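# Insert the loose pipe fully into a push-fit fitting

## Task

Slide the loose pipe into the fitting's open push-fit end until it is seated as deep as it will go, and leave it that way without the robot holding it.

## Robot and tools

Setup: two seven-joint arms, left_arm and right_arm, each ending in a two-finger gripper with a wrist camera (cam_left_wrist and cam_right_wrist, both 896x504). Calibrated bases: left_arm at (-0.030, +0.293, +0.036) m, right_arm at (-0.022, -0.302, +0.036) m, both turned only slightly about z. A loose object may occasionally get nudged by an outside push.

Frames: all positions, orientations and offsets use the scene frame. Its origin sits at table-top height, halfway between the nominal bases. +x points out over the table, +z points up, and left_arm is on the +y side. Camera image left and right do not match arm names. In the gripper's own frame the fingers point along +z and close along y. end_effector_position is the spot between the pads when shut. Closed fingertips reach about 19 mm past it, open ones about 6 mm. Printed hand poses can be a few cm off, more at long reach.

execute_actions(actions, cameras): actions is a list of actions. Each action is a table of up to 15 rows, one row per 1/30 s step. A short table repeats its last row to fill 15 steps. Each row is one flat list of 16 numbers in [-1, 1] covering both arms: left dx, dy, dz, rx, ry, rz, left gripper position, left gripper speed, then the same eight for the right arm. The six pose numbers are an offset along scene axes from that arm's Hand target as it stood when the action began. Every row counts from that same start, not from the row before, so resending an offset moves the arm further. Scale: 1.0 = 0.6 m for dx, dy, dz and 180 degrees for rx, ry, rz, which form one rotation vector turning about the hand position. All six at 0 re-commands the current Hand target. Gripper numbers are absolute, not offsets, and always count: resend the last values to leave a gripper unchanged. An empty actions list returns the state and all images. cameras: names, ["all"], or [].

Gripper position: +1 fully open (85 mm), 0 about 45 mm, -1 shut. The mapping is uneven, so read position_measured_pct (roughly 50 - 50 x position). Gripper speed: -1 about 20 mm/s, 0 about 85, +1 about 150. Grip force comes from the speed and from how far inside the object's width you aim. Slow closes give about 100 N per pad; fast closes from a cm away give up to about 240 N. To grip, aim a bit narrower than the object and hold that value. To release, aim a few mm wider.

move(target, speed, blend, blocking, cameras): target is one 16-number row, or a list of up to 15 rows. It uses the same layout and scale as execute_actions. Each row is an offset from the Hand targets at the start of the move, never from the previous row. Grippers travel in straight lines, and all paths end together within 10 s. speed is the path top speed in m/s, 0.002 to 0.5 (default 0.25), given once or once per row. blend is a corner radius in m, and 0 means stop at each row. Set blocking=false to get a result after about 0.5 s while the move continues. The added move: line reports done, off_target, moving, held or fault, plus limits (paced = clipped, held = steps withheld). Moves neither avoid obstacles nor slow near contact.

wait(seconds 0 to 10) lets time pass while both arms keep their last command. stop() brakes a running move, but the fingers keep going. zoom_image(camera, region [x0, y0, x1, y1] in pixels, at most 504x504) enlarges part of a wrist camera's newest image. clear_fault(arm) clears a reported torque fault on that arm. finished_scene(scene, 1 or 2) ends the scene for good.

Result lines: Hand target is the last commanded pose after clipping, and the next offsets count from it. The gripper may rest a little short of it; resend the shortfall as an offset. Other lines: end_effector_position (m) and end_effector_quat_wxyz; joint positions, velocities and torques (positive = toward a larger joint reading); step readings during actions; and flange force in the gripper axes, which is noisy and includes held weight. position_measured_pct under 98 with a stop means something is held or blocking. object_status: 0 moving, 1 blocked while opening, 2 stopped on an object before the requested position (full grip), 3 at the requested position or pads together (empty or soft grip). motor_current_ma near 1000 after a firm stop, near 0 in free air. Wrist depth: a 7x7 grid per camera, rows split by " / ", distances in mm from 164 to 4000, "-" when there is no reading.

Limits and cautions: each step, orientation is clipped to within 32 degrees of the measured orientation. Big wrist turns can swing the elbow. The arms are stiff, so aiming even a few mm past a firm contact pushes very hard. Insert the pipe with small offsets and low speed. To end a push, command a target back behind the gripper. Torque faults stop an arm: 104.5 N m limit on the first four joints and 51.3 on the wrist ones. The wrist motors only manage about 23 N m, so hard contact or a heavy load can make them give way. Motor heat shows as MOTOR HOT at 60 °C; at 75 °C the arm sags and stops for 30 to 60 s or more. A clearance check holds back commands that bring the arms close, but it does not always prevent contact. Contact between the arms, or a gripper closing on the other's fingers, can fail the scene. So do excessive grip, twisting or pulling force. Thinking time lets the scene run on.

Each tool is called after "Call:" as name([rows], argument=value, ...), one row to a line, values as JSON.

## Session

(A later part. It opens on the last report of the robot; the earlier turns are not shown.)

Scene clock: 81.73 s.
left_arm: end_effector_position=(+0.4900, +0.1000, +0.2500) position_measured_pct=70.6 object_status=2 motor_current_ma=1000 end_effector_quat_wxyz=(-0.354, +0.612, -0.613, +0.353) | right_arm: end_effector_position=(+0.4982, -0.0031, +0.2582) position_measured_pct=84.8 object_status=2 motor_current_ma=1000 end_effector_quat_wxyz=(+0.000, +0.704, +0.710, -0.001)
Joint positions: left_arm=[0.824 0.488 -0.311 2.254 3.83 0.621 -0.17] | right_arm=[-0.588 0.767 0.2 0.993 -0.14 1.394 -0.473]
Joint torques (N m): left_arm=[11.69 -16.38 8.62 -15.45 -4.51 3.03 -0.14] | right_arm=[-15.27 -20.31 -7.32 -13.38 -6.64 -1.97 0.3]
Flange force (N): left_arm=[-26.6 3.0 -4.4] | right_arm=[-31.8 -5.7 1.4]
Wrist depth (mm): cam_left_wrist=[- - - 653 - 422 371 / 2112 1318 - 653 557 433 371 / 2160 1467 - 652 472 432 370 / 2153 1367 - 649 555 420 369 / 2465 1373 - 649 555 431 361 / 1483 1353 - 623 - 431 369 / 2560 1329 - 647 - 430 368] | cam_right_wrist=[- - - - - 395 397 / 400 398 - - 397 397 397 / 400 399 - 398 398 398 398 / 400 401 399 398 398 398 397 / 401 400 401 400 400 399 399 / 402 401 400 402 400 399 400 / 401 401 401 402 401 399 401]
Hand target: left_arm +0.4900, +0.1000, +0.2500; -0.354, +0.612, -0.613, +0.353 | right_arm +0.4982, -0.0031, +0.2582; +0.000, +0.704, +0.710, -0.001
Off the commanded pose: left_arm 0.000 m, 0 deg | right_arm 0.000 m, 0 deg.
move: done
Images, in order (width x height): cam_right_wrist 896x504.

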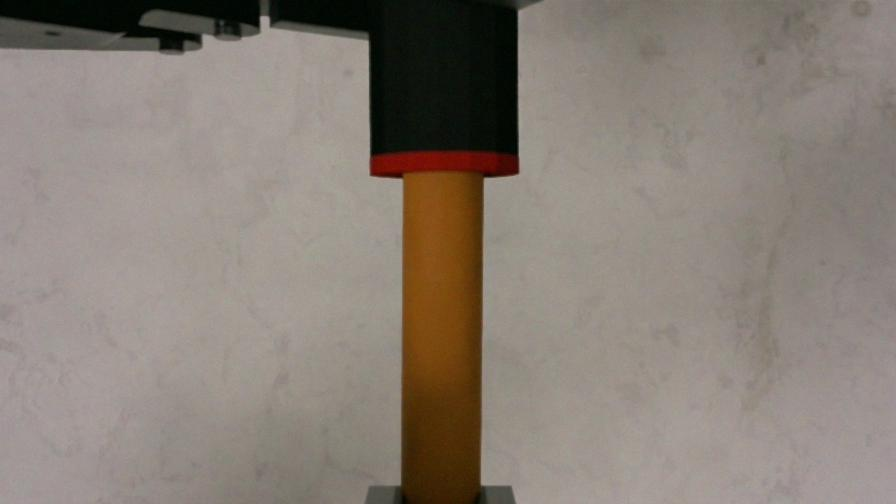

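Call:
move(target=[0, 0, 0, 0, 0, 0, -1, -1, 0, 0.005, 0, 0, 0, 0, -1, -1], speed=0.01)

Call:
move(target=[0, 0, 0, 0, 0, 0, -1, -1, 0, 0.005, 0, 0, 0, 0, -1, -1], speed=0.01, cameras=["cam_right_wrist"])

Scene clock: 84.13 s.
left_arm: end_effector_position=(+0.4900, +0.1001, +0.2500) position_measured_pct=70.6 object_status=2 motor_current_ma=1000 end_effector_quat_wxyz=(-0.354, +0.612, -0.613, +0.353) | right_arm: end_effector_position=(+0.4982, -0.0001, +0.2582) position_measured_pct=84.8 object_status=2 motor_current_ma=1000 end_effector_quat_wxyz=(+0.000, +0.704, +0.710, -0.001)
Joint positions: left_arm=[0.824 0.488 -0.311 2.254 3.83 0.621 -0.17] | right_arm=[-0.591 0.771 0.2 0.985 -0.14 1.398 -0.477]
Joint torques (N m): left_arm=[12.23 -16.44 9.14 -15.61 -4.66 2.98 -0.11] | right_arm=[-15.35 -20.37 -7.34 -13.74 -6.77 -2.36 0.21]
Flange force (N): left_arm=[-27.5 2.7 -4.2] | right_arm=[-32.6 -6.4 1.2]
Wrist depth (mm): cam_left_wrist=[- - - - - 421 370 / 2118 1356 - 655 558 432 370 / 2139 1470 - 651 472 432 370 / 2146 1370 - 648 554 420 370 / 2493 1367 - 647 554 431 361 / 1487 1356 - 622 - 431 368 / 2474 1337 - 620 - 430 368] | cam_right_wrist=[- - - - - 396 395 / 399 398 - - 396 397 397 / 398 399 - - 399 398 397 / 400 399 399 398 398 398 398 / 401 402 400 400 398 400 398 / 401 401 401 400 400 399 399 / 402 401 402 401 401 401 401]
Hand target: left_arm +0.4900, +0.1000, +0.2500; -0.354, +0.612, -0.613, +0.353 | right_arm +0.4982, -0.0001, +0.2582; +0.000, +0.704, +0.710, -0.001
Off the commanded pose: left_arm 0.000 m, 0 deg | right_arm 0.000 m, 0 deg.
move: done

Scene clock: 84.83 s.
left_arm: end_effector_position=(+0.4900, +0.1000, +0.2500) position_measured_pct=70.6 object_status=2 motor_current_ma=1000 end_effector_quat_wxyz=(-0.354, +0.612, -0.613, +0.353) | right_arm: end_effector_position=(+0.4982, +0.0029, +0.2582) position_measured_pct=84.8 object_status=2 motor_current_ma=1000 end_effector_quat_wxyz=(+0.000, +0.704, +0.710, -0.001)
Joint positions: left_arm=[0.824 0.488 -0.311 2.254 3.83 0.621 -0.17] | right_arm=[-0.595 0.776 0.2 0.976 -0.14 1.402 -0.482]
Joint torques (N m): left_arm=[12.14 -16.58 8.99 -15.6 -4.59 3.04 -0.09] | right_arm=[-15.3 -20.35 -7.26 -13.51 -6.73 -2.23 0.17]
Flange force (N): left_arm=[-27.4 2.9 -3.8] | right_arm=[-32.3 -5.8 1.0]
Wrist depth (mm): cam_left_wrist=[- - - - - 422 370 / - - - 649 473 433 370 / 2139 1473 - 647 472 433 370 / 2118 1376 - 649 557 420 370 / 2474 1373 - 647 556 431 360 / 1483 1345 - 620 - 431 369 / 2560 1334 - 620 - 431 369] | cam_right_wrist=[- - - - - 396 396 / 399 398 - - 397 397 397 / 400 399 - - 398 398 396 / 400 399 399 400 399 398 398 / 400 401 401 399 398 400 399 / 401 400 401 402 400 400 400 / 403 402 401 401 400 401 400]
Hand target: left_arm +0.4900, +0.1000, +0.2500; -0.354, +0.612, -0.613, +0.353 | right_arm +0.4982, +0.0029, +0.2582; +0.000, +0.704, +0.710, -0.001
Off the commanded pose: left_arm 0.000 m, 0 deg | right_arm 0.000 m, 0 deg.
move: done
Images, in order (width x height): cam_right_wrist 896x504.

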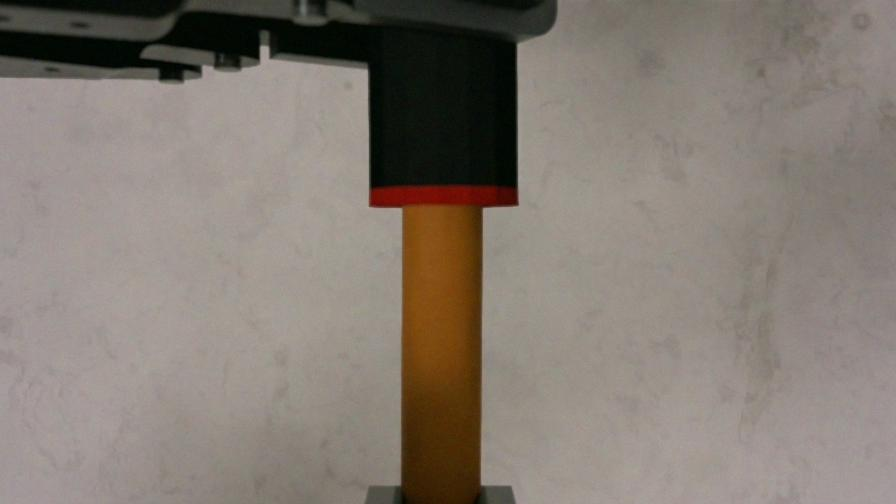

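Call:
move(target=[0, 0, 0, 0, 0, 0, -1, -1, 0, 0.005, 0, 0, 0, 0, -1, -1], speed=0.01)

Call:
move(target=[0, 0, 0, 0, 0, 0, -1, -1, 0, 0.005, 0, 0, 0, 0, -1, -1], speed=0.01, cameras=["cam_right_wrist", "cam_left_wrist"])

Scene clock: 85.80 s.
left_arm: end_effector_position=(+0.4900, +0.1001, +0.2500) position_measured_pct=70.6 object_status=2 motor_current_ma=1000 end_effector_quat_wxyz=(-0.354, +0.612, -0.613, +0.353) | right_arm: end_effector_position=(+0.4983, +0.0058, +0.2582) position_measured_pct=84.8 object_status=2 motor_current_ma=1000 end_effector_quat_wxyz=(+0.000, +0.704, +0.710, -0.001)
Joint positions: left_arm=[0.824 0.488 -0.311 2.254 3.83 0.621 -0.17] | right_arm=[-0.598 0.78 0.2 0.968 -0.141 1.406 -0.487]
Joint torques (N m): left_arm=[20.07 -17.79 16.67 -20.14 -7.39 2.32 -0.04] | right_arm=[-23.17 -20.64 -13.48 -16.73 -11.04 -4.55 0.1]
Flange force (N): left_arm=[-42.0 3.4 -3.7] | right_arm=[-47.8 -6.4 0.6]
Wrist depth (mm): cam_left_wrist=[- - - - - 422 371 / - - - 652 558 432 370 / 2146 1487 - 648 471 431 370 / 2125 1370 - 651 556 419 370 / 2483 1361 - 647 555 431 361 / 1483 1348 - 620 - 430 369 / 2560 1345 - 621 - 430 368] | cam_right_wrist=[- - - - - 395 395 / 398 398 - - 397 396 395 / 398 399 - - 398 397 396 / 400 398 399 399 398 399 397 / 400 400 401 399 399 398 399 / 402 401 401 399 400 399 399 / 402 402 403 403 400 400 400]
Hand target: left_arm +0.4900, +0.1000, +0.2500; -0.354, +0.612, -0.613, +0.353 | right_arm +0.4982, +0.0059, +0.2582; +0.000, +0.704, +0.710, -0.001
Off the commanded pose: left_arm 0.000 m, 0 deg | right_arm 0.000 m, 0 deg.
move: done

Scene clock: 86.50 s.
left_arm: end_effector_position=(+0.4900, +0.1002, +0.2500) position_measured_pct=70.6 object_status=2 motor_current_ma=1000 end_effector_quat_wxyz=(-0.354, +0.613, -0.613, +0.353) | right_arm: end_effector_position=(+0.4983, +0.0088, +0.2582) position_measured_pct=84.8 object_status=2 motor_current_ma=1000 end_effector_quat_wxyz=(+0.000, +0.704, +0.710, -0.001)
Joint positions: left_arm=[0.824 0.488 -0.311 2.254 3.83 0.621 -0.17] | right_arm=[-0.601 0.784 0.2 0.959 -0.141 1.41 -0.491]
Joint torques (N m): left_arm=[28.15 -19.02 24.51 -24.68 -10.22 1.55 -0.01] | right_arm=[-31.3 -21.16 -19.57 -20.14 -15.39 -7.1 -0.02]
Flange force (N): left_arm=[-57.0 3.9 -3.4] | right_arm=[-63.7 -6.4 0.1]
Wrist depth (mm): cam_left_wrist=[- - - - - 422 371 / - - - 651 558 432 371 / 2112 1467 - 651 472 431 369 / 2125 1367 - 651 555 419 368 / 2511 1367 - 648 554 432 361 / 1480 1337 - 623 - 432 369 / 2540 1331 - 621 - 429 368] | cam_right_wrist=[- - - - - 394 396 / 398 398 - - 396 395 397 / 399 399 - - 398 396 395 / 400 401 400 399 398 397 398 / 400 399 401 399 399 398 397 / 401 402 402 400 400 399 400 / 402 402 402 401 401 401 400]
Hand target: left_arm +0.4900, +0.1000, +0.2500; -0.354, +0.612, -0.613, +0.353 | right_arm +0.4982, +0.0089, +0.2582; +0.000, +0.704, +0.710, -0.001
Off the commanded pose: left_arm 0.000 m, 0 deg | right_arm 0.000 m, 0 deg.
move: done

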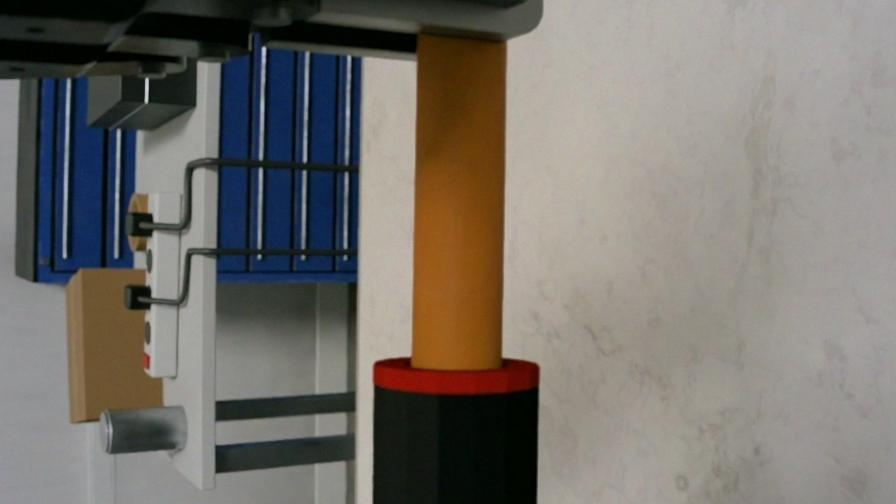

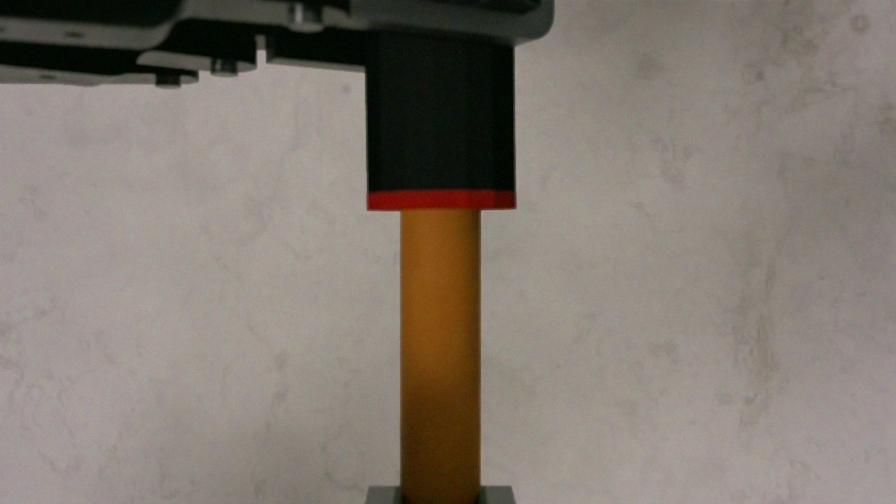

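Call:
move(target=[0, 0, 0, 0, 0, 0, -1, -1, 0, -0.0083, 0, 0, 0, 0, -1, -1], speed=0.02)

Call:
zoom_image(camera="cam_left_wrist", region=[356, 280, 556, 440])

Scene clock: 90.43 s.
left_arm: end_effector_position=(+0.4900, +0.0997, +0.2500) position_measured_pct=70.6 object_status=2 motor_current_ma=1000 end_effector_quat_wxyz=(-0.354, +0.612, -0.613, +0.353) | right_arm: end_effector_position=(+0.4982, +0.0040, +0.2582) position_measured_pct=84.8 object_status=2 motor_current_ma=1000 end_effector_quat_wxyz=(+0.000, +0.704, +0.710, -0.001)
Joint positions: left_arm=[0.825 0.488 -0.311 2.254 3.83 0.621 -0.17] | right_arm=[-0.596 0.777 0.2 0.974 -0.141 1.403 -0.483]
Joint torques (N m): left_arm=[15.68 -17.09 12.4 -17.08 -5.74 2.54 -0.04] | right_arm=[-18.16 -20.6 -9.33 -15.42 -8.43 -3.59 -0.05]
Flange force (N): left_arm=[-33.5 2.7 -2.6] | right_arm=[-39.4 -7.9 1.3]
Wrist depth (mm): cam_left_wrist=[- - - - - 421 370 / - - - 652 556 431 370 / 2118 1477 - 651 471 432 370 / 2112 1373 - 648 555 419 369 / 2483 1367 - 650 555 431 360 / 1487 1337 - 620 - 430 369 / 2531 1337 - - - 430 368] | cam_right_wrist=[- - - - - 395 395 / 398 398 - - 397 396 396 / 399 399 - - 397 399 397 / 399 400 399 398 398 397 397 / 401 401 400 400 400 399 398 / 401 402 401 400 401 401 398 / 402 401 402 401 401 400 401]
Hand target: left_arm +0.4900, +0.1000, +0.2500; -0.354, +0.612, -0.613, +0.353 | right_arm +0.4982, +0.0039, +0.2582; +0.000, +0.704, +0.710, -0.001
Off the commanded pose: left_arm 0.000 m, 0 deg | right_arm 0.000 m, 0 deg.
move: done

Scaled by 2.520 from the camera's 896x504 image, which has a finer 1280x720 frame.
This view is cut from an older image: the scene may have changed since it was taken.

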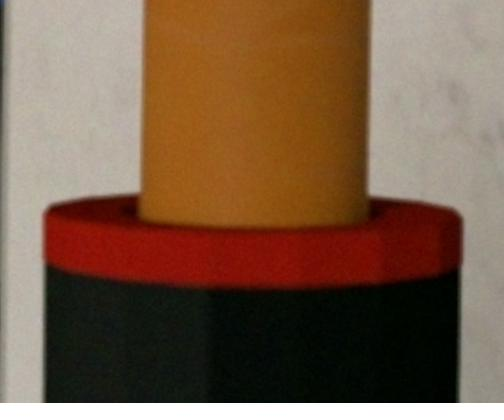

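Call:
move(target=[0, 0, 0, 0, 0, 0, -1, -1, 0, -0.0083, 0, 0, 0, 0, -1, -1], speed=0.02, cameras=["all"])

Scene clock: 91.30 s.
left_arm: end_effector_position=(+0.4900, +0.0998, +0.2500) position_measured_pct=70.6 object_status=2 motor_current_ma=1000 end_effector_quat_wxyz=(-0.354, +0.612, -0.613, +0.353) | right_arm: end_effector_position=(+0.4982, -0.0010, +0.2582) position_measured_pct=84.8 object_status=2 motor_current_ma=1000 end_effector_quat_wxyz=(+0.000, +0.704, +0.710, +0.000)
Joint positions: left_arm=[0.825 0.488 -0.311 2.254 3.83 0.621 -0.17] | right_arm=[-0.59 0.77 0.2 0.987 -0.14 1.397 -0.476]
Joint torques (N m): left_arm=[1.82 -15.01 -1.07 -8.79 -0.72 3.73 -0.1] | right_arm=[-3.6 -19.75 2.02 -9.9 -0.62 0.32 -0.05]
Flange force (N): left_arm=[-7.6 1.7 -1.8] | right_arm=[-11.9 -8.8 2.0]
Wrist depth (mm): cam_left_wrist=[- - - - - 421 371 / - - - 652 472 433 370 / 2139 1473 - 650 472 432 370 / 2160 1370 - 649 556 420 370 / 2502 1364 - 649 555 431 361 / 1483 1339 - 621 - 431 369 / 2540 1321 - 619 - 430 369] | cam_right_wrist=[- - - - - 396 396 / 400 399 - - 398 398 396 / 399 399 - - 398 398 398 / 401 400 400 399 398 398 398 / 400 400 401 399 398 398 400 / 402 402 401 401 400 399 399 / 403 401 402 402 401 401 399]
Hand target: left_arm +0.4900, +0.1000, +0.2500; -0.354, +0.612, -0.613, +0.353 | right_arm +0.4982, -0.0011, +0.2582; +0.000, +0.704, +0.710, -0.001
Off the commanded pose: left_arm 0.000 m, 0 deg | right_arm 0.000 m, 0 deg.
move: done

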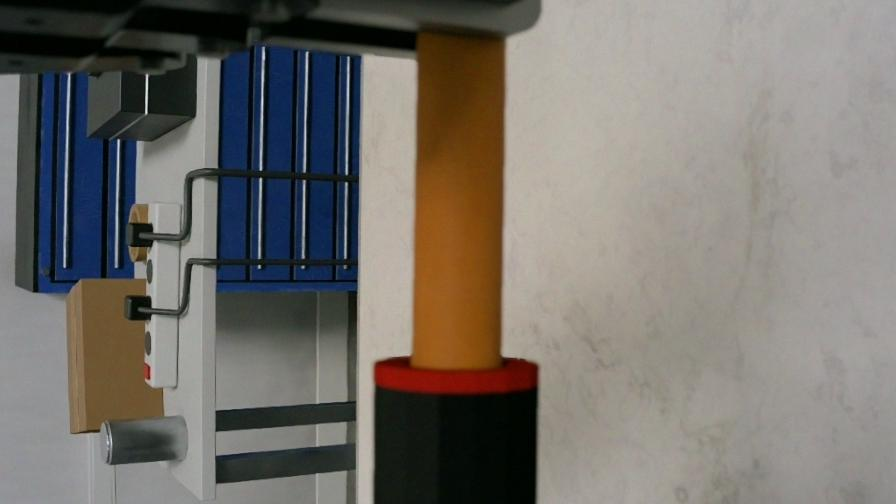

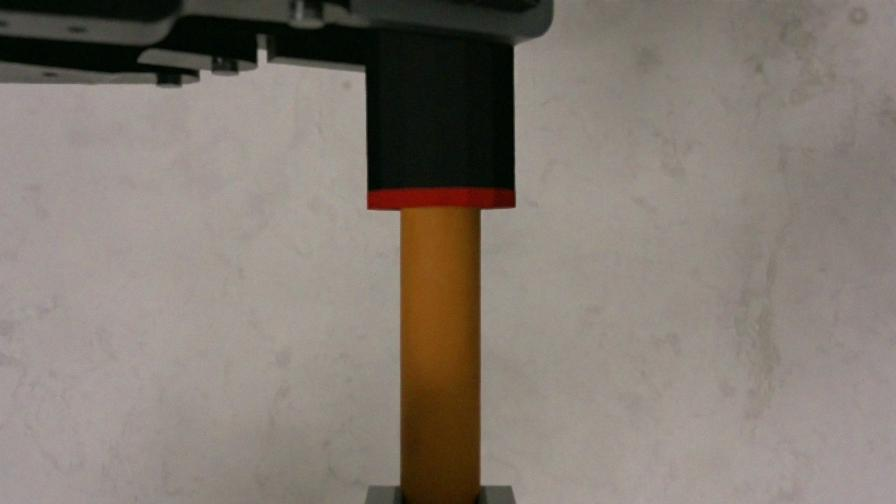

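Call:
move(target=[0, 0, 0, 0, 0, 0, -1, -1, 0, 0, 0, 0, 0, 0, 0, -0.6], speed=0.02, cameras=["all"])

Scene clock: 92.70 s.
left_arm: end_effector_position=(+0.4900, +0.1000, +0.2500) position_measured_pct=70.6 object_status=2 motor_current_ma=1000 end_effector_quat_wxyz=(-0.354, +0.612, -0.613, +0.353) | right_arm: end_effector_position=(+0.4982, -0.0011, +0.2582) position_measured_pct=49.8 object_status=0 motor_current_ma=0 end_effector_quat_wxyz=(+0.000, +0.704, +0.710, -0.001)
Joint positions: left_arm=[0.824 0.488 -0.311 2.254 3.83 0.621 -0.17] | right_arm=[-0.59 0.77 0.2 0.987 -0.14 1.397 -0.476]
Joint torques (N m): left_arm=[1.54 -13.85 -1.07 -7.07 -0.57 3.01 -0.25] | right_arm=[-2.5 -20.96 2.97 -10.6 -0.04 -0.1 -0.06]
Flange force (N): left_arm=[-6.1 -0.9 -1.4] | right_arm=[-10.2 -9.4 3.2]
Wrist depth (mm): cam_left_wrist=[- - 168 - - 410 371 / - - - 651 557 433 371 / 2118 1487 - 651 473 433 370 / 2146 1359 - 649 556 420 370 / 2502 1367 - 651 554 432 361 / 2511 1350 - 621 - 431 369 / 2531 1318 - 649 - 431 369] | cam_right_wrist=[- - - - - 395 398 / 399 400 - - 397 396 398 / 400 399 - - 398 398 396 / 401 401 399 400 397 398 398 / 401 400 400 400 399 398 398 / 402 401 401 401 400 400 399 / 403 401 401 400 402 401 400]
Hand target: left_arm +0.4900, +0.1000, +0.2500; -0.354, +0.612, -0.613, +0.353 | right_arm +0.4982, -0.0011, +0.2582; +0.000, +0.704, +0.710, -0.001
Off the commanded pose: left_arm 0.000 m, 0 deg | right_arm 0.000 m, 0 deg.
move: done

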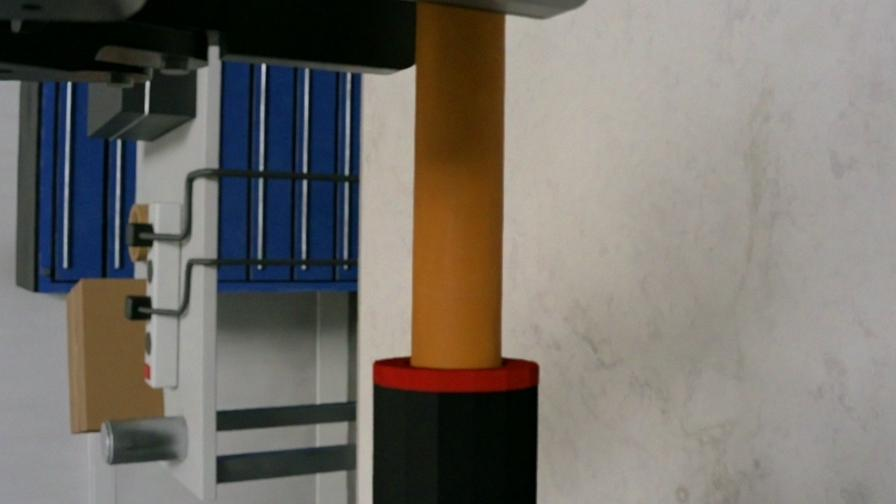

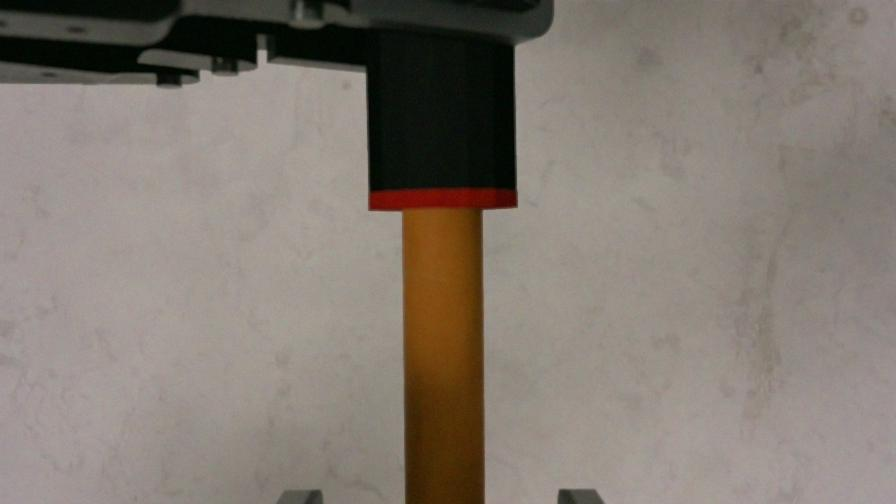

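Call:
move([
  [0, 0, 0, 0, 0, 0, -1, -1, 0, -0.0333, 0.1, 0, 0, 0, 0, -0.6],
  [0, 0, 0, 0, 0, 0, -1, -1, -0.0833, -0.4, 0.2833, 0, 0, 0, 0, -0.6],
], speed=[0.06, 0.2], blend=[0.02, 0], cameras=["all"])

Scene clock: 95.80 s.
left_arm: end_effector_position=(+0.4900, +0.1000, +0.2500) position_measured_pct=70.6 object_status=2 motor_current_ma=1000 end_effector_quat_wxyz=(-0.354, +0.612, -0.613, +0.353) | right_arm: end_effector_position=(+0.4482, -0.2411, +0.4281) position_measured_pct=49.8 object_status=3 motor_current_ma=0 end_effector_quat_wxyz=(+0.000, +0.704, +0.710, -0.001)
Joint positions: left_arm=[0.824 0.488 -0.311 2.254 3.83 0.621 -0.17] | right_arm=[-0.277 0.397 0.271 1.091 -0.103 1.666 -0.091]
Joint torques (N m): left_arm=[1.56 -13.87 -1.07 -7.08 -0.59 3.05 -0.19] | right_arm=[-2.44 -14.85 2.63 -10.84 -0.13 -0.08 0.05]
Flange force (N): left_arm=[-5.9 -1.2 -1.5] | right_arm=[-5.2 -9.6 6.9]
Wrist depth (mm): cam_left_wrist=[2112 1300 - 655 559 433 370 / 2112 1313 - 651 559 433 371 / 2139 1487 - 653 473 432 371 / 2146 1370 - 650 556 420 370 / 2483 1370 - 648 557 432 361 / 2465 1356 - 621 - 431 369 / 2540 1326 - 645 - 431 369] | cam_right_wrist=[569 571 568 570 570 570 571 / 567 567 567 570 569 569 570 / 569 571 568 569 571 570 573 / 569 570 570 571 572 569 571 / 570 570 572 571 569 573 572 / 569 571 569 569 570 571 572 / 568 570 570 570 570 571 571]
Hand target: left_arm +0.4900, +0.1000, +0.2500; -0.354, +0.612, -0.613, +0.353 | right_arm +0.4482, -0.2411, +0.4282; +0.000, +0.704, +0.710, -0.001
Off the commanded pose: left_arm 0.000 m, 0 deg | right_arm 0.000 m, 0 deg.
move: done

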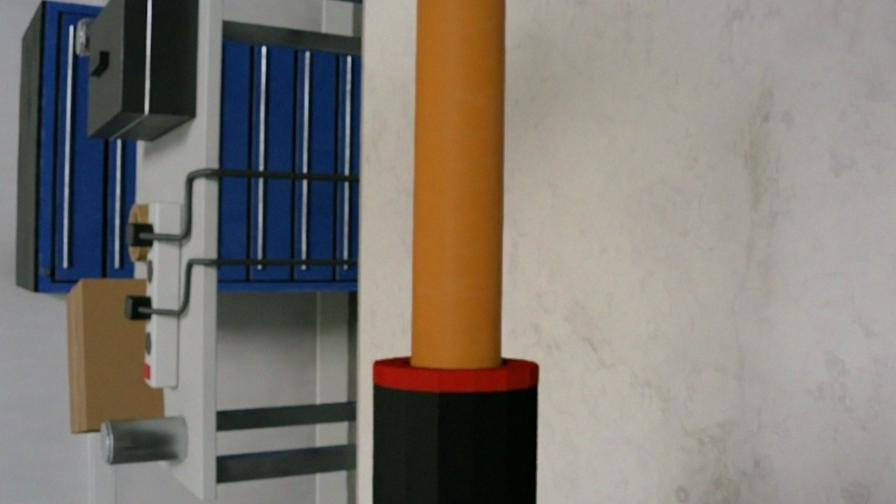

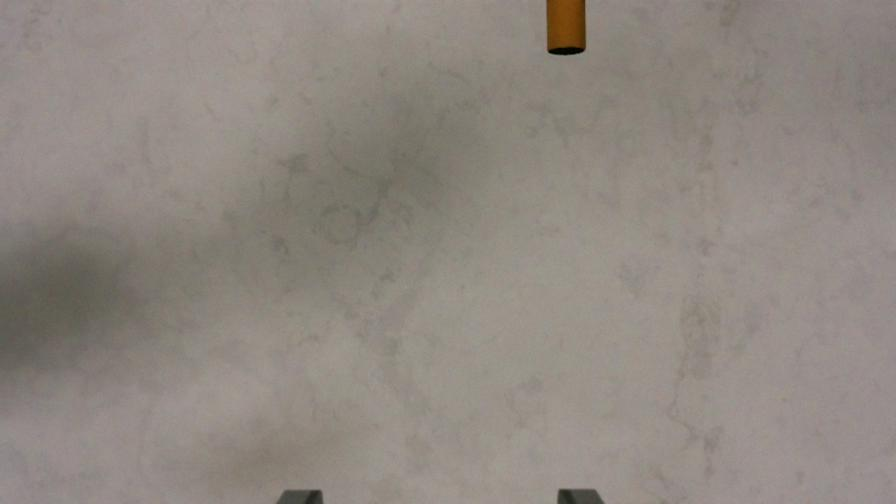

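Call:
move(target=[0, 0, -0.0833, 0, 0.3333, 0, -1, -1, 0, 0, 0, 0, 0, 0, 0, -0.6], speed=0.15, cameras=["all"])

Scene clock: 100.53 s.
left_arm: end_effector_position=(+0.4900, +0.1000, +0.2000) position_measured_pct=70.6 object_status=2 motor_current_ma=1000 end_effector_quat_wxyz=(+0.000, +0.707, -0.707, -0.001) | right_arm: end_effector_position=(+0.4483, -0.2411, +0.4282) position_measured_pct=49.8 object_status=3 motor_current_ma=0 end_effector_quat_wxyz=(+0.000, +0.704, +0.710, -0.001)
Joint positions: left_arm=[0.779 0.858 -0.942 1.286 3.823 -1.326 -0.156] | right_arm=[-0.277 0.397 0.271 1.091 -0.103 1.666 -0.091]
Joint torques (N m): left_arm=[1.49 -20.29 -4.71 -7.87 -0.25 0.17 -0.35] | right_arm=[-2.33 -14.78 2.64 -10.79 -0.08 -0.04 0.04]
Flange force (N): left_arm=[-2.9 1.8 0.0] | right_arm=[-5.0 -9.7 6.9]
Wrist depth (mm): cam_left_wrist=[347 346 345 345 345 345 345 / 346 346 346 345 344 344 344 / 346 346 345 345 344 344 344 / 346 345 345 344 344 344 343 / 345 345 345 344 343 344 344 / 345 344 345 - 344 343 342 / 345 344 - - - 342 342] | cam_right_wrist=[569 569 568 571 569 571 571 / 569 571 571 570 569 571 568 / 571 569 570 571 570 570 572 / 569 569 572 569 570 569 572 / 570 569 571 572 570 571 571 / 570 569 569 568 573 568 570 / 568 570 570 571 570 570 573]
Hand target: left_arm +0.4900, +0.1000, +0.2000; +0.000, +0.707, -0.707, -0.001 | right_arm +0.4483, -0.2411, +0.4282; +0.000, +0.704, +0.710, -0.001
Off the commanded pose: left_arm 0.000 m, 0 deg | right_arm 0.000 m, 0 deg.
move: done

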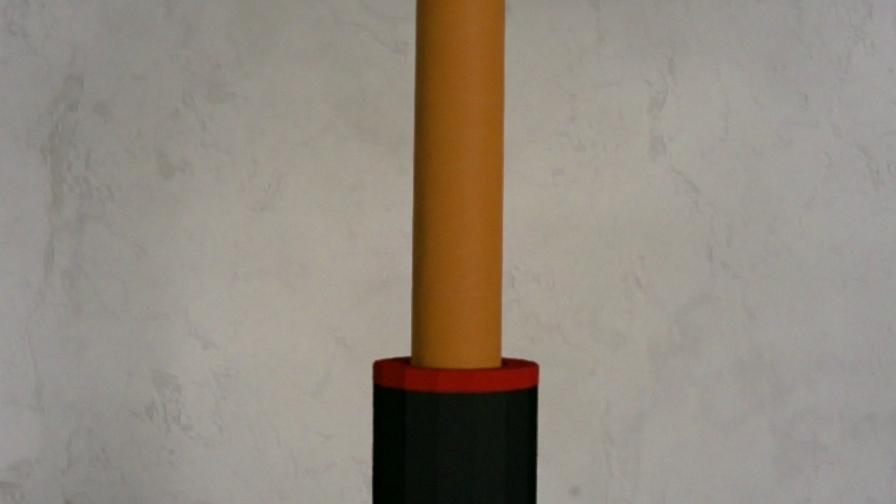

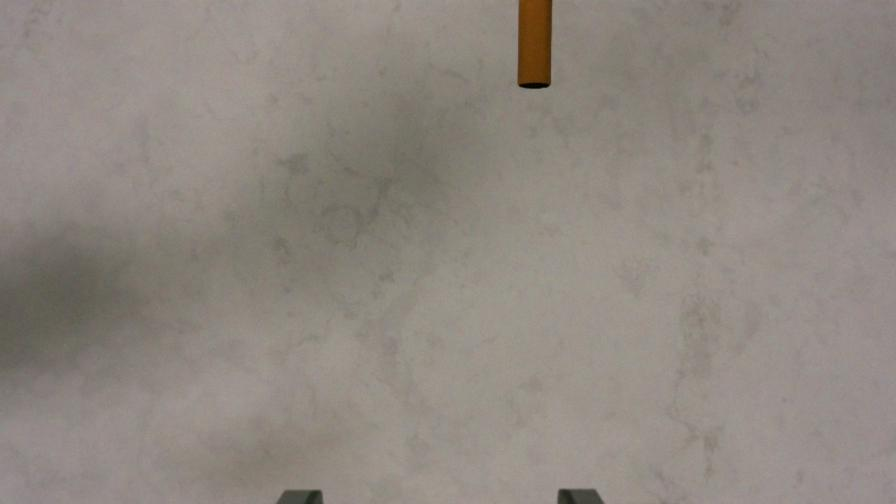

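Call:
move(target=[0, 0, -0.25, 0, 0, 0, -1, -1, 0, 0, 0, 0, 0, 0, 0, -0.6], speed=0.12, cameras=["all"])

Scene clock: 102.53 s.
left_arm: end_effector_position=(+0.4900, +0.1000, +0.0500) position_measured_pct=70.6 object_status=2 motor_current_ma=1000 end_effector_quat_wxyz=(+0.000, +0.707, -0.707, -0.001) | right_arm: end_effector_position=(+0.4483, -0.2411, +0.4282) position_measured_pct=49.8 object_status=3 motor_current_ma=0 end_effector_quat_wxyz=(+0.000, +0.704, +0.710, -0.001)
Joint positions: left_arm=[0.75 1.054 -0.834 1.422 3.982 -1.043 -0.27] | right_arm=[-0.277 0.397 0.271 1.091 -0.103 1.666 -0.091]
Joint torques (N m): left_arm=[1.51 -21.51 -5.11 -6.22 -0.29 0.11 -0.3] | right_arm=[-2.4 -14.75 2.58 -10.79 -0.07 -0.03 0.07]
Flange force (N): left_arm=[-3.1 1.9 -0.6] | right_arm=[-5.1 -9.7 7.0]
Wrist depth (mm): cam_left_wrist=[194 194 194 - 195 195 195 / 194 194 194 - 195 195 196 / 194 194 194 - 195 195 195 / 194 194 194 - 195 195 195 / 194 194 194 - 195 195 195 / 194 194 194 - 195 195 195 / 194 194 194 - 195 195 195] | cam_right_wrist=[569 568 571 569 572 571 571 / 571 570 569 570 569 571 571 / 571 569 568 567 570 570 570 / 568 570 571 570 569 571 570 / 571 570 570 569 569 571 572 / 570 571 572 570 569 568 570 / 570 571 570 570 570 571 574]
Hand target: left_arm +0.4900, +0.1000, +0.0500; +0.000, +0.707, -0.707, -0.001 | right_arm +0.4483, -0.2411, +0.4282; +0.000, +0.704, +0.710, -0.001
Off the commanded pose: left_arm 0.000 m, 0 deg | right_arm 0.000 m, 0 deg.
move: done

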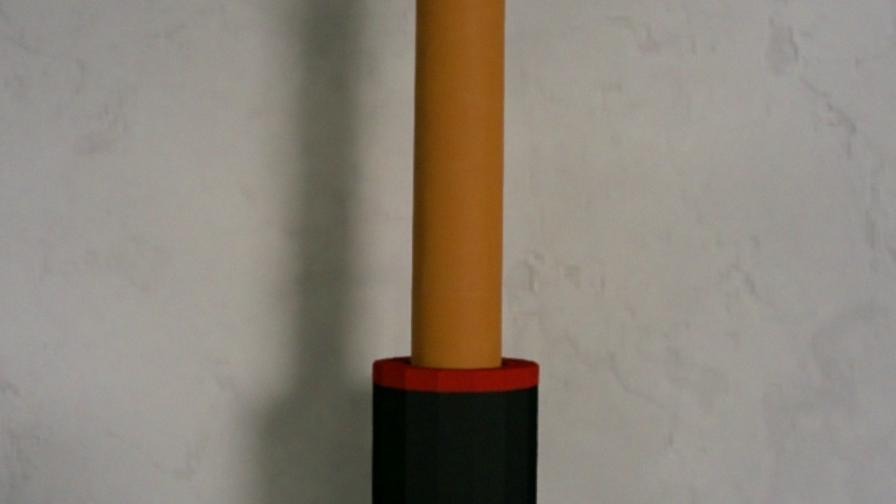

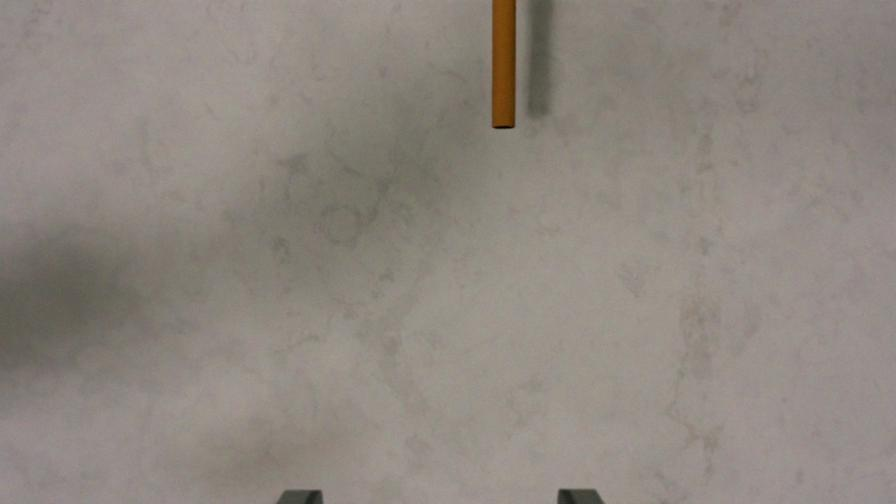

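Call:
move(target=[0, 0, -0.04, 0, 0, 0, -1, -1, 0, 0, 0, 0, 0, 0, 0, -0.6], speed=0.04, cameras=["cam_left_wrist", "cam_right_wrist"])

Scene clock: 103.83 s.
left_arm: end_effector_position=(+0.4900, +0.1000, +0.0260) position_measured_pct=70.6 object_status=2 motor_current_ma=1000 end_effector_quat_wxyz=(+0.000, +0.707, -0.707, -0.001) | right_arm: end_effector_position=(+0.4483, -0.2411, +0.4282) position_measured_pct=49.8 object_status=3 motor_current_ma=0 end_effector_quat_wxyz=(+0.000, +0.704, +0.710, -0.001)
Joint positions: left_arm=[0.741 1.091 -0.812 1.428 4.01 -1.004 -0.287] | right_arm=[-0.277 0.397 0.271 1.091 -0.103 1.666 -0.091]
Joint torques (N m): left_arm=[1.53 -21.71 -4.95 -5.93 -0.31 0.08 -0.34] | right_arm=[-2.43 -14.78 2.57 -10.85 -0.04 -0.05 0.03]
Flange force (N): left_arm=[-3.0 2.0 -0.8] | right_arm=[-5.2 -9.8 7.1]
Wrist depth (mm): cam_left_wrist=[170 170 170 - 171 171 171 / 170 170 170 - 171 171 171 / 170 170 170 - 171 171 171 / 170 170 170 - 171 171 171 / 170 170 170 - 171 171 171 / 170 170 170 - 171 171 171 / 170 170 170 - 171 171 171] | cam_right_wrist=[569 571 569 572 571 570 571 / 570 568 570 570 570 571 570 / 570 569 568 570 571 571 574 / 573 572 571 571 571 570 572 / 569 568 569 570 569 570 570 / 571 571 570 570 572 573 573 / 568 567 570 571 572 569 573]
Hand target: left_arm +0.4900, +0.1000, +0.0260; +0.000, +0.707, -0.707, -0.001 | right_arm +0.4483, -0.2411, +0.4282; +0.000, +0.704, +0.710, -0.001
Off the commanded pose: left_arm 0.000 m, 0 deg | right_arm 0.000 m, 0 deg.
move: done

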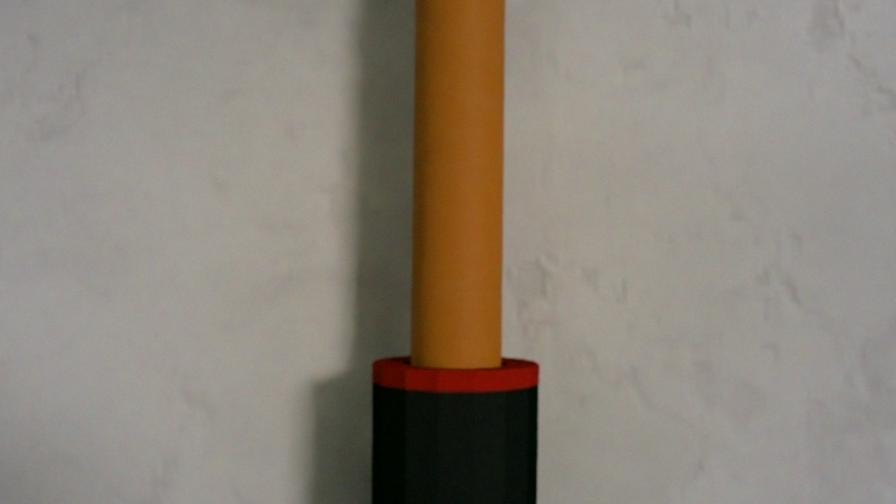

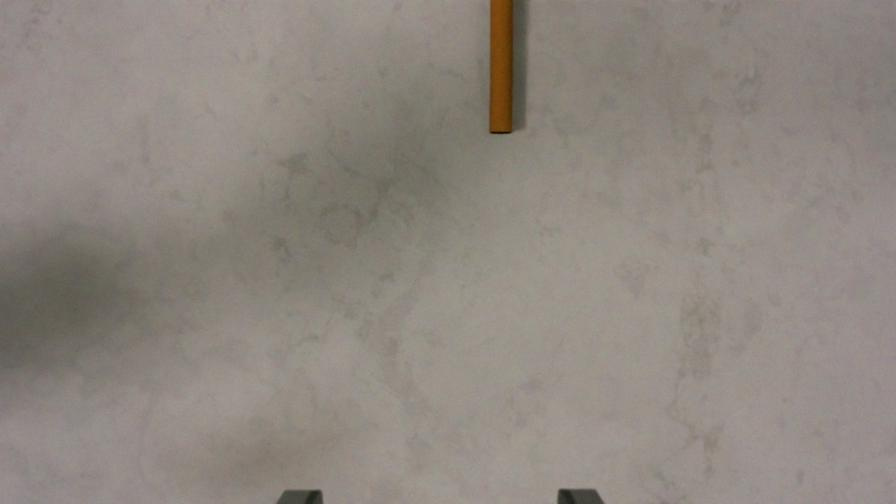

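Call:
move(target=[0, 0, -0.0033, 0, 0, 0, -1, -1, 0, 0, 0, 0, 0, 0, 0, -0.6], speed=0.01)

Call:
move(target=[0, 0, -0.0017, 0, 0, 0, -1, -1, 0, 0, 0, 0, 0, 0, 0, -0.6], speed=0.01, cameras=["cam_right_wrist"])

Scene clock: 104.73 s.
left_arm: end_effector_position=(+0.4900, +0.1000, +0.0240) position_measured_pct=70.6 object_status=2 motor_current_ma=1000 end_effector_quat_wxyz=(+0.000, +0.707, -0.707, -0.001) | right_arm: end_effector_position=(+0.4483, -0.2411, +0.4282) position_measured_pct=49.8 object_status=3 motor_current_ma=0 end_effector_quat_wxyz=(+0.000, +0.704, +0.710, -0.001)
Joint positions: left_arm=[0.741 1.094 -0.811 1.428 4.012 -1 -0.288] | right_arm=[-0.277 0.397 0.271 1.091 -0.103 1.666 -0.091]
Joint torques (N m): left_arm=[1.53 -21.57 -5.07 -5.92 -0.31 0.06 -0.34] | right_arm=[-2.44 -14.71 2.54 -10.76 -0.13 -0.04 0.01]
Flange force (N): left_arm=[-3.1 2.2 -0.9] | right_arm=[-5.3 -9.7 6.8]
Wrist depth (mm): cam_left_wrist=[168 168 168 - 169 169 169 / 168 168 168 - 169 169 169 / 168 168 168 - 169 169 169 / 168 168 168 - 169 169 169 / 168 168 168 - 169 169 169 / 168 168 168 - 169 169 169 / 168 168 168 - 169 169 169] | cam_right_wrist=[569 570 567 573 570 569 573 / 570 569 572 569 568 572 571 / 572 570 568 569 571 572 568 / 570 571 567 572 569 571 572 / 571 571 572 570 573 571 572 / 570 572 570 569 572 571 570 / 572 569 567 568 572 570 574]
Hand target: left_arm +0.4900, +0.1000, +0.0240; +0.000, +0.707, -0.707, -0.001 | right_arm +0.4483, -0.2411, +0.4282; +0.000, +0.704, +0.710, -0.001
Off the commanded pose: left_arm 0.000 m, 0 deg | right_arm 0.000 m, 0 deg.
move: done

Scene clock: 105.43 s.
left_arm: end_effector_position=(+0.4900, +0.1000, +0.0230) position_measured_pct=70.6 object_status=2 motor_current_ma=1000 end_effector_quat_wxyz=(+0.000, +0.707, -0.707, -0.001) | right_arm: end_effector_position=(+0.4483, -0.2411, +0.4282) position_measured_pct=49.8 object_status=3 motor_current_ma=0 end_effector_quat_wxyz=(+0.000, +0.704, +0.710, -0.001)
Joint positions: left_arm=[0.74 1.096 -0.81 1.428 4.013 -0.999 -0.289] | right_arm=[-0.277 0.397 0.271 1.091 -0.103 1.666 -0.091]
Joint torques (N m): left_arm=[1.88 -18.21 -3.53 -5.35 -0.07 0.31 -0.34] | right_arm=[-2.47 -14.77 2.63 -10.8 -0.07 -0.08 0.02]
Flange force (N): left_arm=[-4.2 3.3 -8.2] | right_arm=[-5.3 -9.5 6.8]
Wrist depth (mm): cam_left_wrist=[167 167 167 - 168 168 168 / 167 167 168 - 168 168 168 / 167 167 168 - 168 168 168 / 167 167 167 - 168 168 168 / 167 167 167 - 168 168 168 / 167 167 167 - 168 168 168 / 167 167 167 - 168 168 168] | cam_right_wrist=[571 571 572 572 570 571 570 / 568 570 570 572 571 568 570 / 571 569 569 570 573 571 571 / 571 570 572 570 572 568 569 / 571 570 570 569 567 569 570 / 571 569 571 568 569 570 571 / 569 571 569 572 572 572 572]
Hand target: left_arm +0.4900, +0.1000, +0.0230; +0.000, +0.707, -0.707, -0.001 | right_arm +0.4483, -0.2411, +0.4282; +0.000, +0.704, +0.710, -0.001
Off the commanded pose: left_arm 0.000 m, 0 deg | right_arm 0.000 m, 0 deg.
move: done
Images, in order (width x height): cam_right_wrist 896x504.

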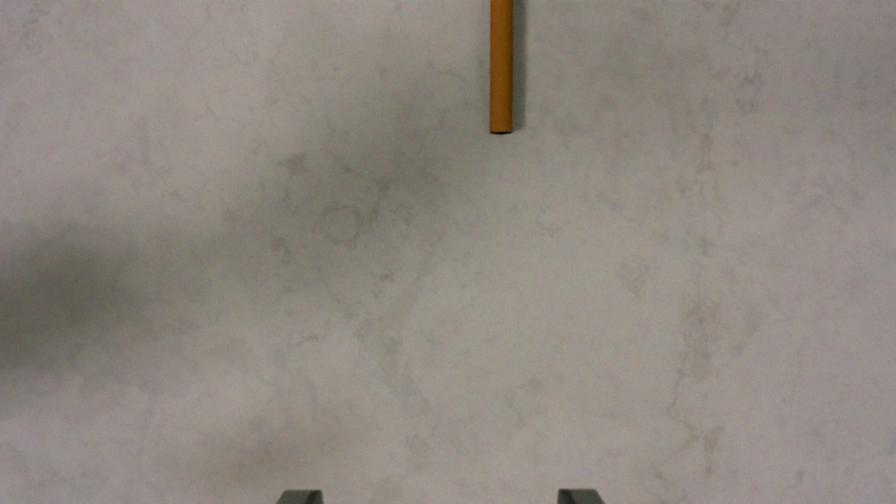

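Call:
move(target=[0, 0, 0, 0, 0, 0, 0.4, -0.8, 0, 0, 0, 0, 0, 0, 0, -0.6], speed=0.02, cameras=["all"])

Scene clock: 106.93 s.
left_arm: end_effector_position=(+0.4900, +0.1000, +0.0230) position_measured_pct=29.9 object_status=0 motor_current_ma=0 end_effector_quat_wxyz=(+0.000, +0.707, -0.707, -0.001) | right_arm: end_effector_position=(+0.4483, -0.2411, +0.4282) position_measured_pct=49.8 object_status=3 motor_current_ma=0 end_effector_quat_wxyz=(+0.000, +0.704, +0.710, -0.001)
Joint positions: left_arm=[0.74 1.096 -0.81 1.428 4.013 -0.999 -0.289] | right_arm=[-0.277 0.397 0.271 1.091 -0.103 1.666 -0.091]
Joint torques (N m): left_arm=[1.5 -20.86 -4.79 -5.62 -0.34 0.08 -0.33] | right_arm=[-2.49 -14.82 2.63 -10.79 -0.1 -0.06 0]
Flange force (N): left_arm=[-3.0 2.1 -2.3] | right_arm=[-5.3 -9.4 6.8]
Wrist depth (mm): cam_left_wrist=[167 167 167 - 167 168 168 / 167 167 167 - 168 168 168 / 167 167 167 - 168 168 168 / 167 167 167 - 168 168 168 / 167 167 167 - 168 168 168 / 167 167 167 - 168 168 168 / 167 167 167 - 167 168 168] | cam_right_wrist=[567 571 570 570 573 570 571 / 570 570 568 570 572 571 572 / 573 570 568 571 570 571 572 / 568 570 571 570 570 572 572 / 569 570 570 571 569 573 571 / 567 568 570 572 571 570 571 / 570 569 568 571 571 570 571]
Hand target: left_arm +0.4900, +0.1000, +0.0230; +0.000, +0.707, -0.707, -0.001 | right_arm +0.4483, -0.2411, +0.4282; +0.000, +0.704, +0.710, -0.001
Off the commanded pose: left_arm 0.000 m, 0 deg | right_arm 0.000 m, 0 deg.
move: done

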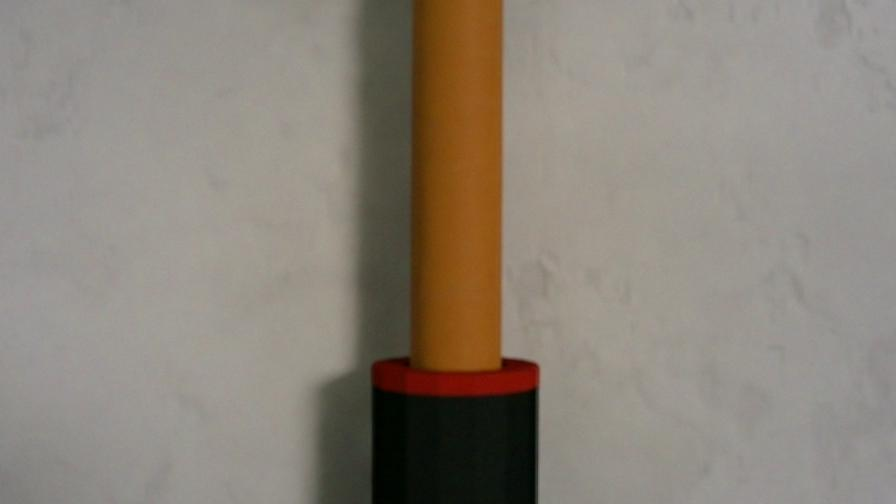

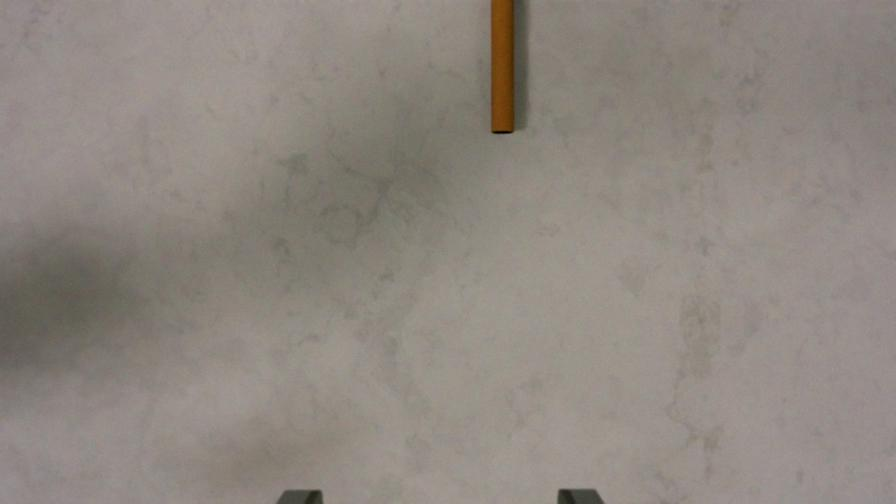

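Call:
move([
  [0, 0, 0.1, 0, 0, 0, 0.4, -0.8, 0, 0, 0, 0, 0, 0, 0, -0.6],
  [0, -0.05, 0.4, 0, 0, 0, 0.4, -0.8, 0, 0, 0, 0, 0, 0, 0, -0.6],
], speed=[0.06, 0.15], blend=[0.01, 0], cameras=["all"])

Scene clock: 109.77 s.
left_arm: end_effector_position=(+0.4900, +0.0701, +0.2631) position_measured_pct=29.9 object_status=3 motor_current_ma=0 end_effector_quat_wxyz=(+0.000, +0.707, -0.707, -0.001) | right_arm: end_effector_position=(+0.4483, -0.2411, +0.4282) position_measured_pct=49.8 object_status=3 motor_current_ma=0 end_effector_quat_wxyz=(+0.000, +0.704, +0.710, -0.001)
Joint positions: left_arm=[0.797 0.818 -0.958 1.123 3.783 -1.489 -0.044] | right_arm=[-0.277 0.397 0.271 1.091 -0.103 1.666 -0.091]
Joint torques (N m): left_arm=[1.56 -19.9 -4.01 -8.03 -0.28 0.15 -0.34] | right_arm=[-2.46 -14.75 2.65 -10.77 -0.12 -0.05 0.02]
Flange force (N): left_arm=[-3.1 1.8 -0.8] | right_arm=[-5.2 -9.6 6.8]
Wrist depth (mm): cam_left_wrist=[409 409 409 409 408 408 408 / 410 409 408 408 408 406 407 / 409 409 408 408 407 407 406 / 409 408 408 407 407 406 406 / 409 407 407 407 406 407 407 / 407 407 407 407 406 406 406 / 408 408 408 406 407 405 406] | cam_right_wrist=[571 570 572 566 571 569 569 / 569 570 571 566 571 570 570 / 571 569 571 571 570 570 573 / 569 569 570 571 571 571 569 / 568 569 571 569 572 572 571 / 571 569 571 569 572 571 571 / 571 570 571 571 568 569 568]
Hand target: left_arm +0.4900, +0.0700, +0.2630; +0.000, +0.707, -0.707, -0.001 | right_arm +0.4483, -0.2411, +0.4282; +0.000, +0.704, +0.710, -0.001
Off the commanded pose: left_arm 0.000 m, 0 deg | right_arm 0.000 m, 0 deg.
move: done

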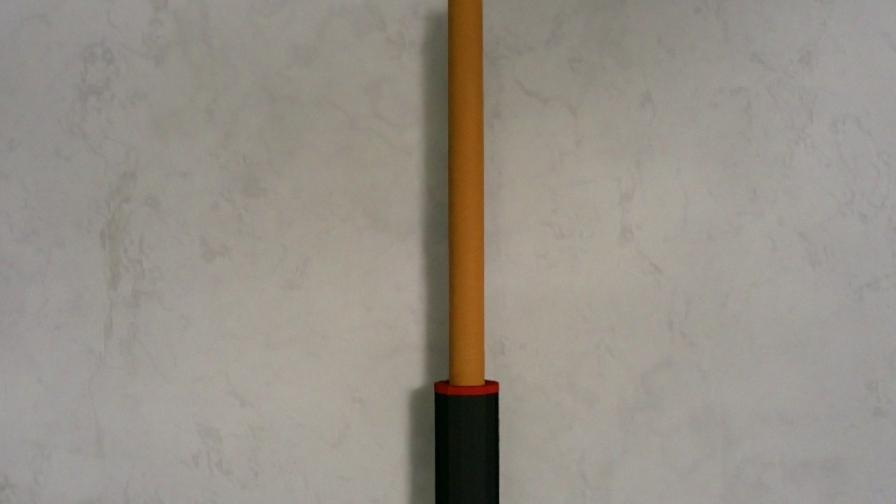

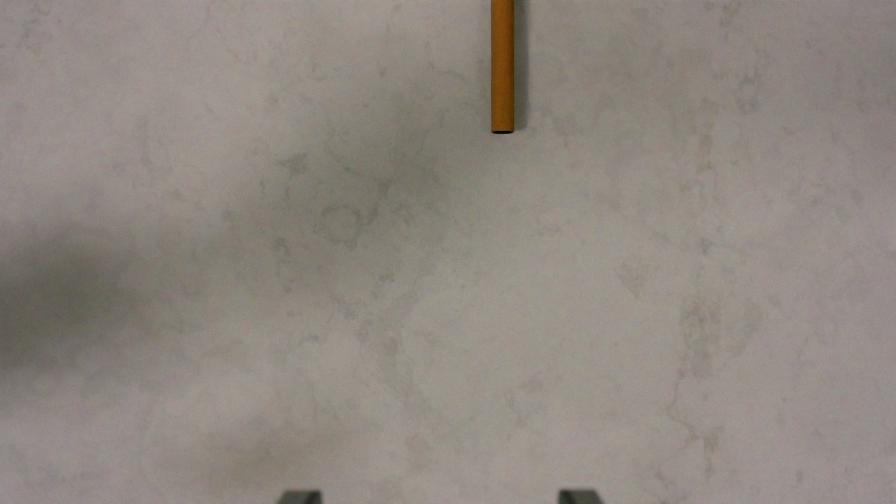

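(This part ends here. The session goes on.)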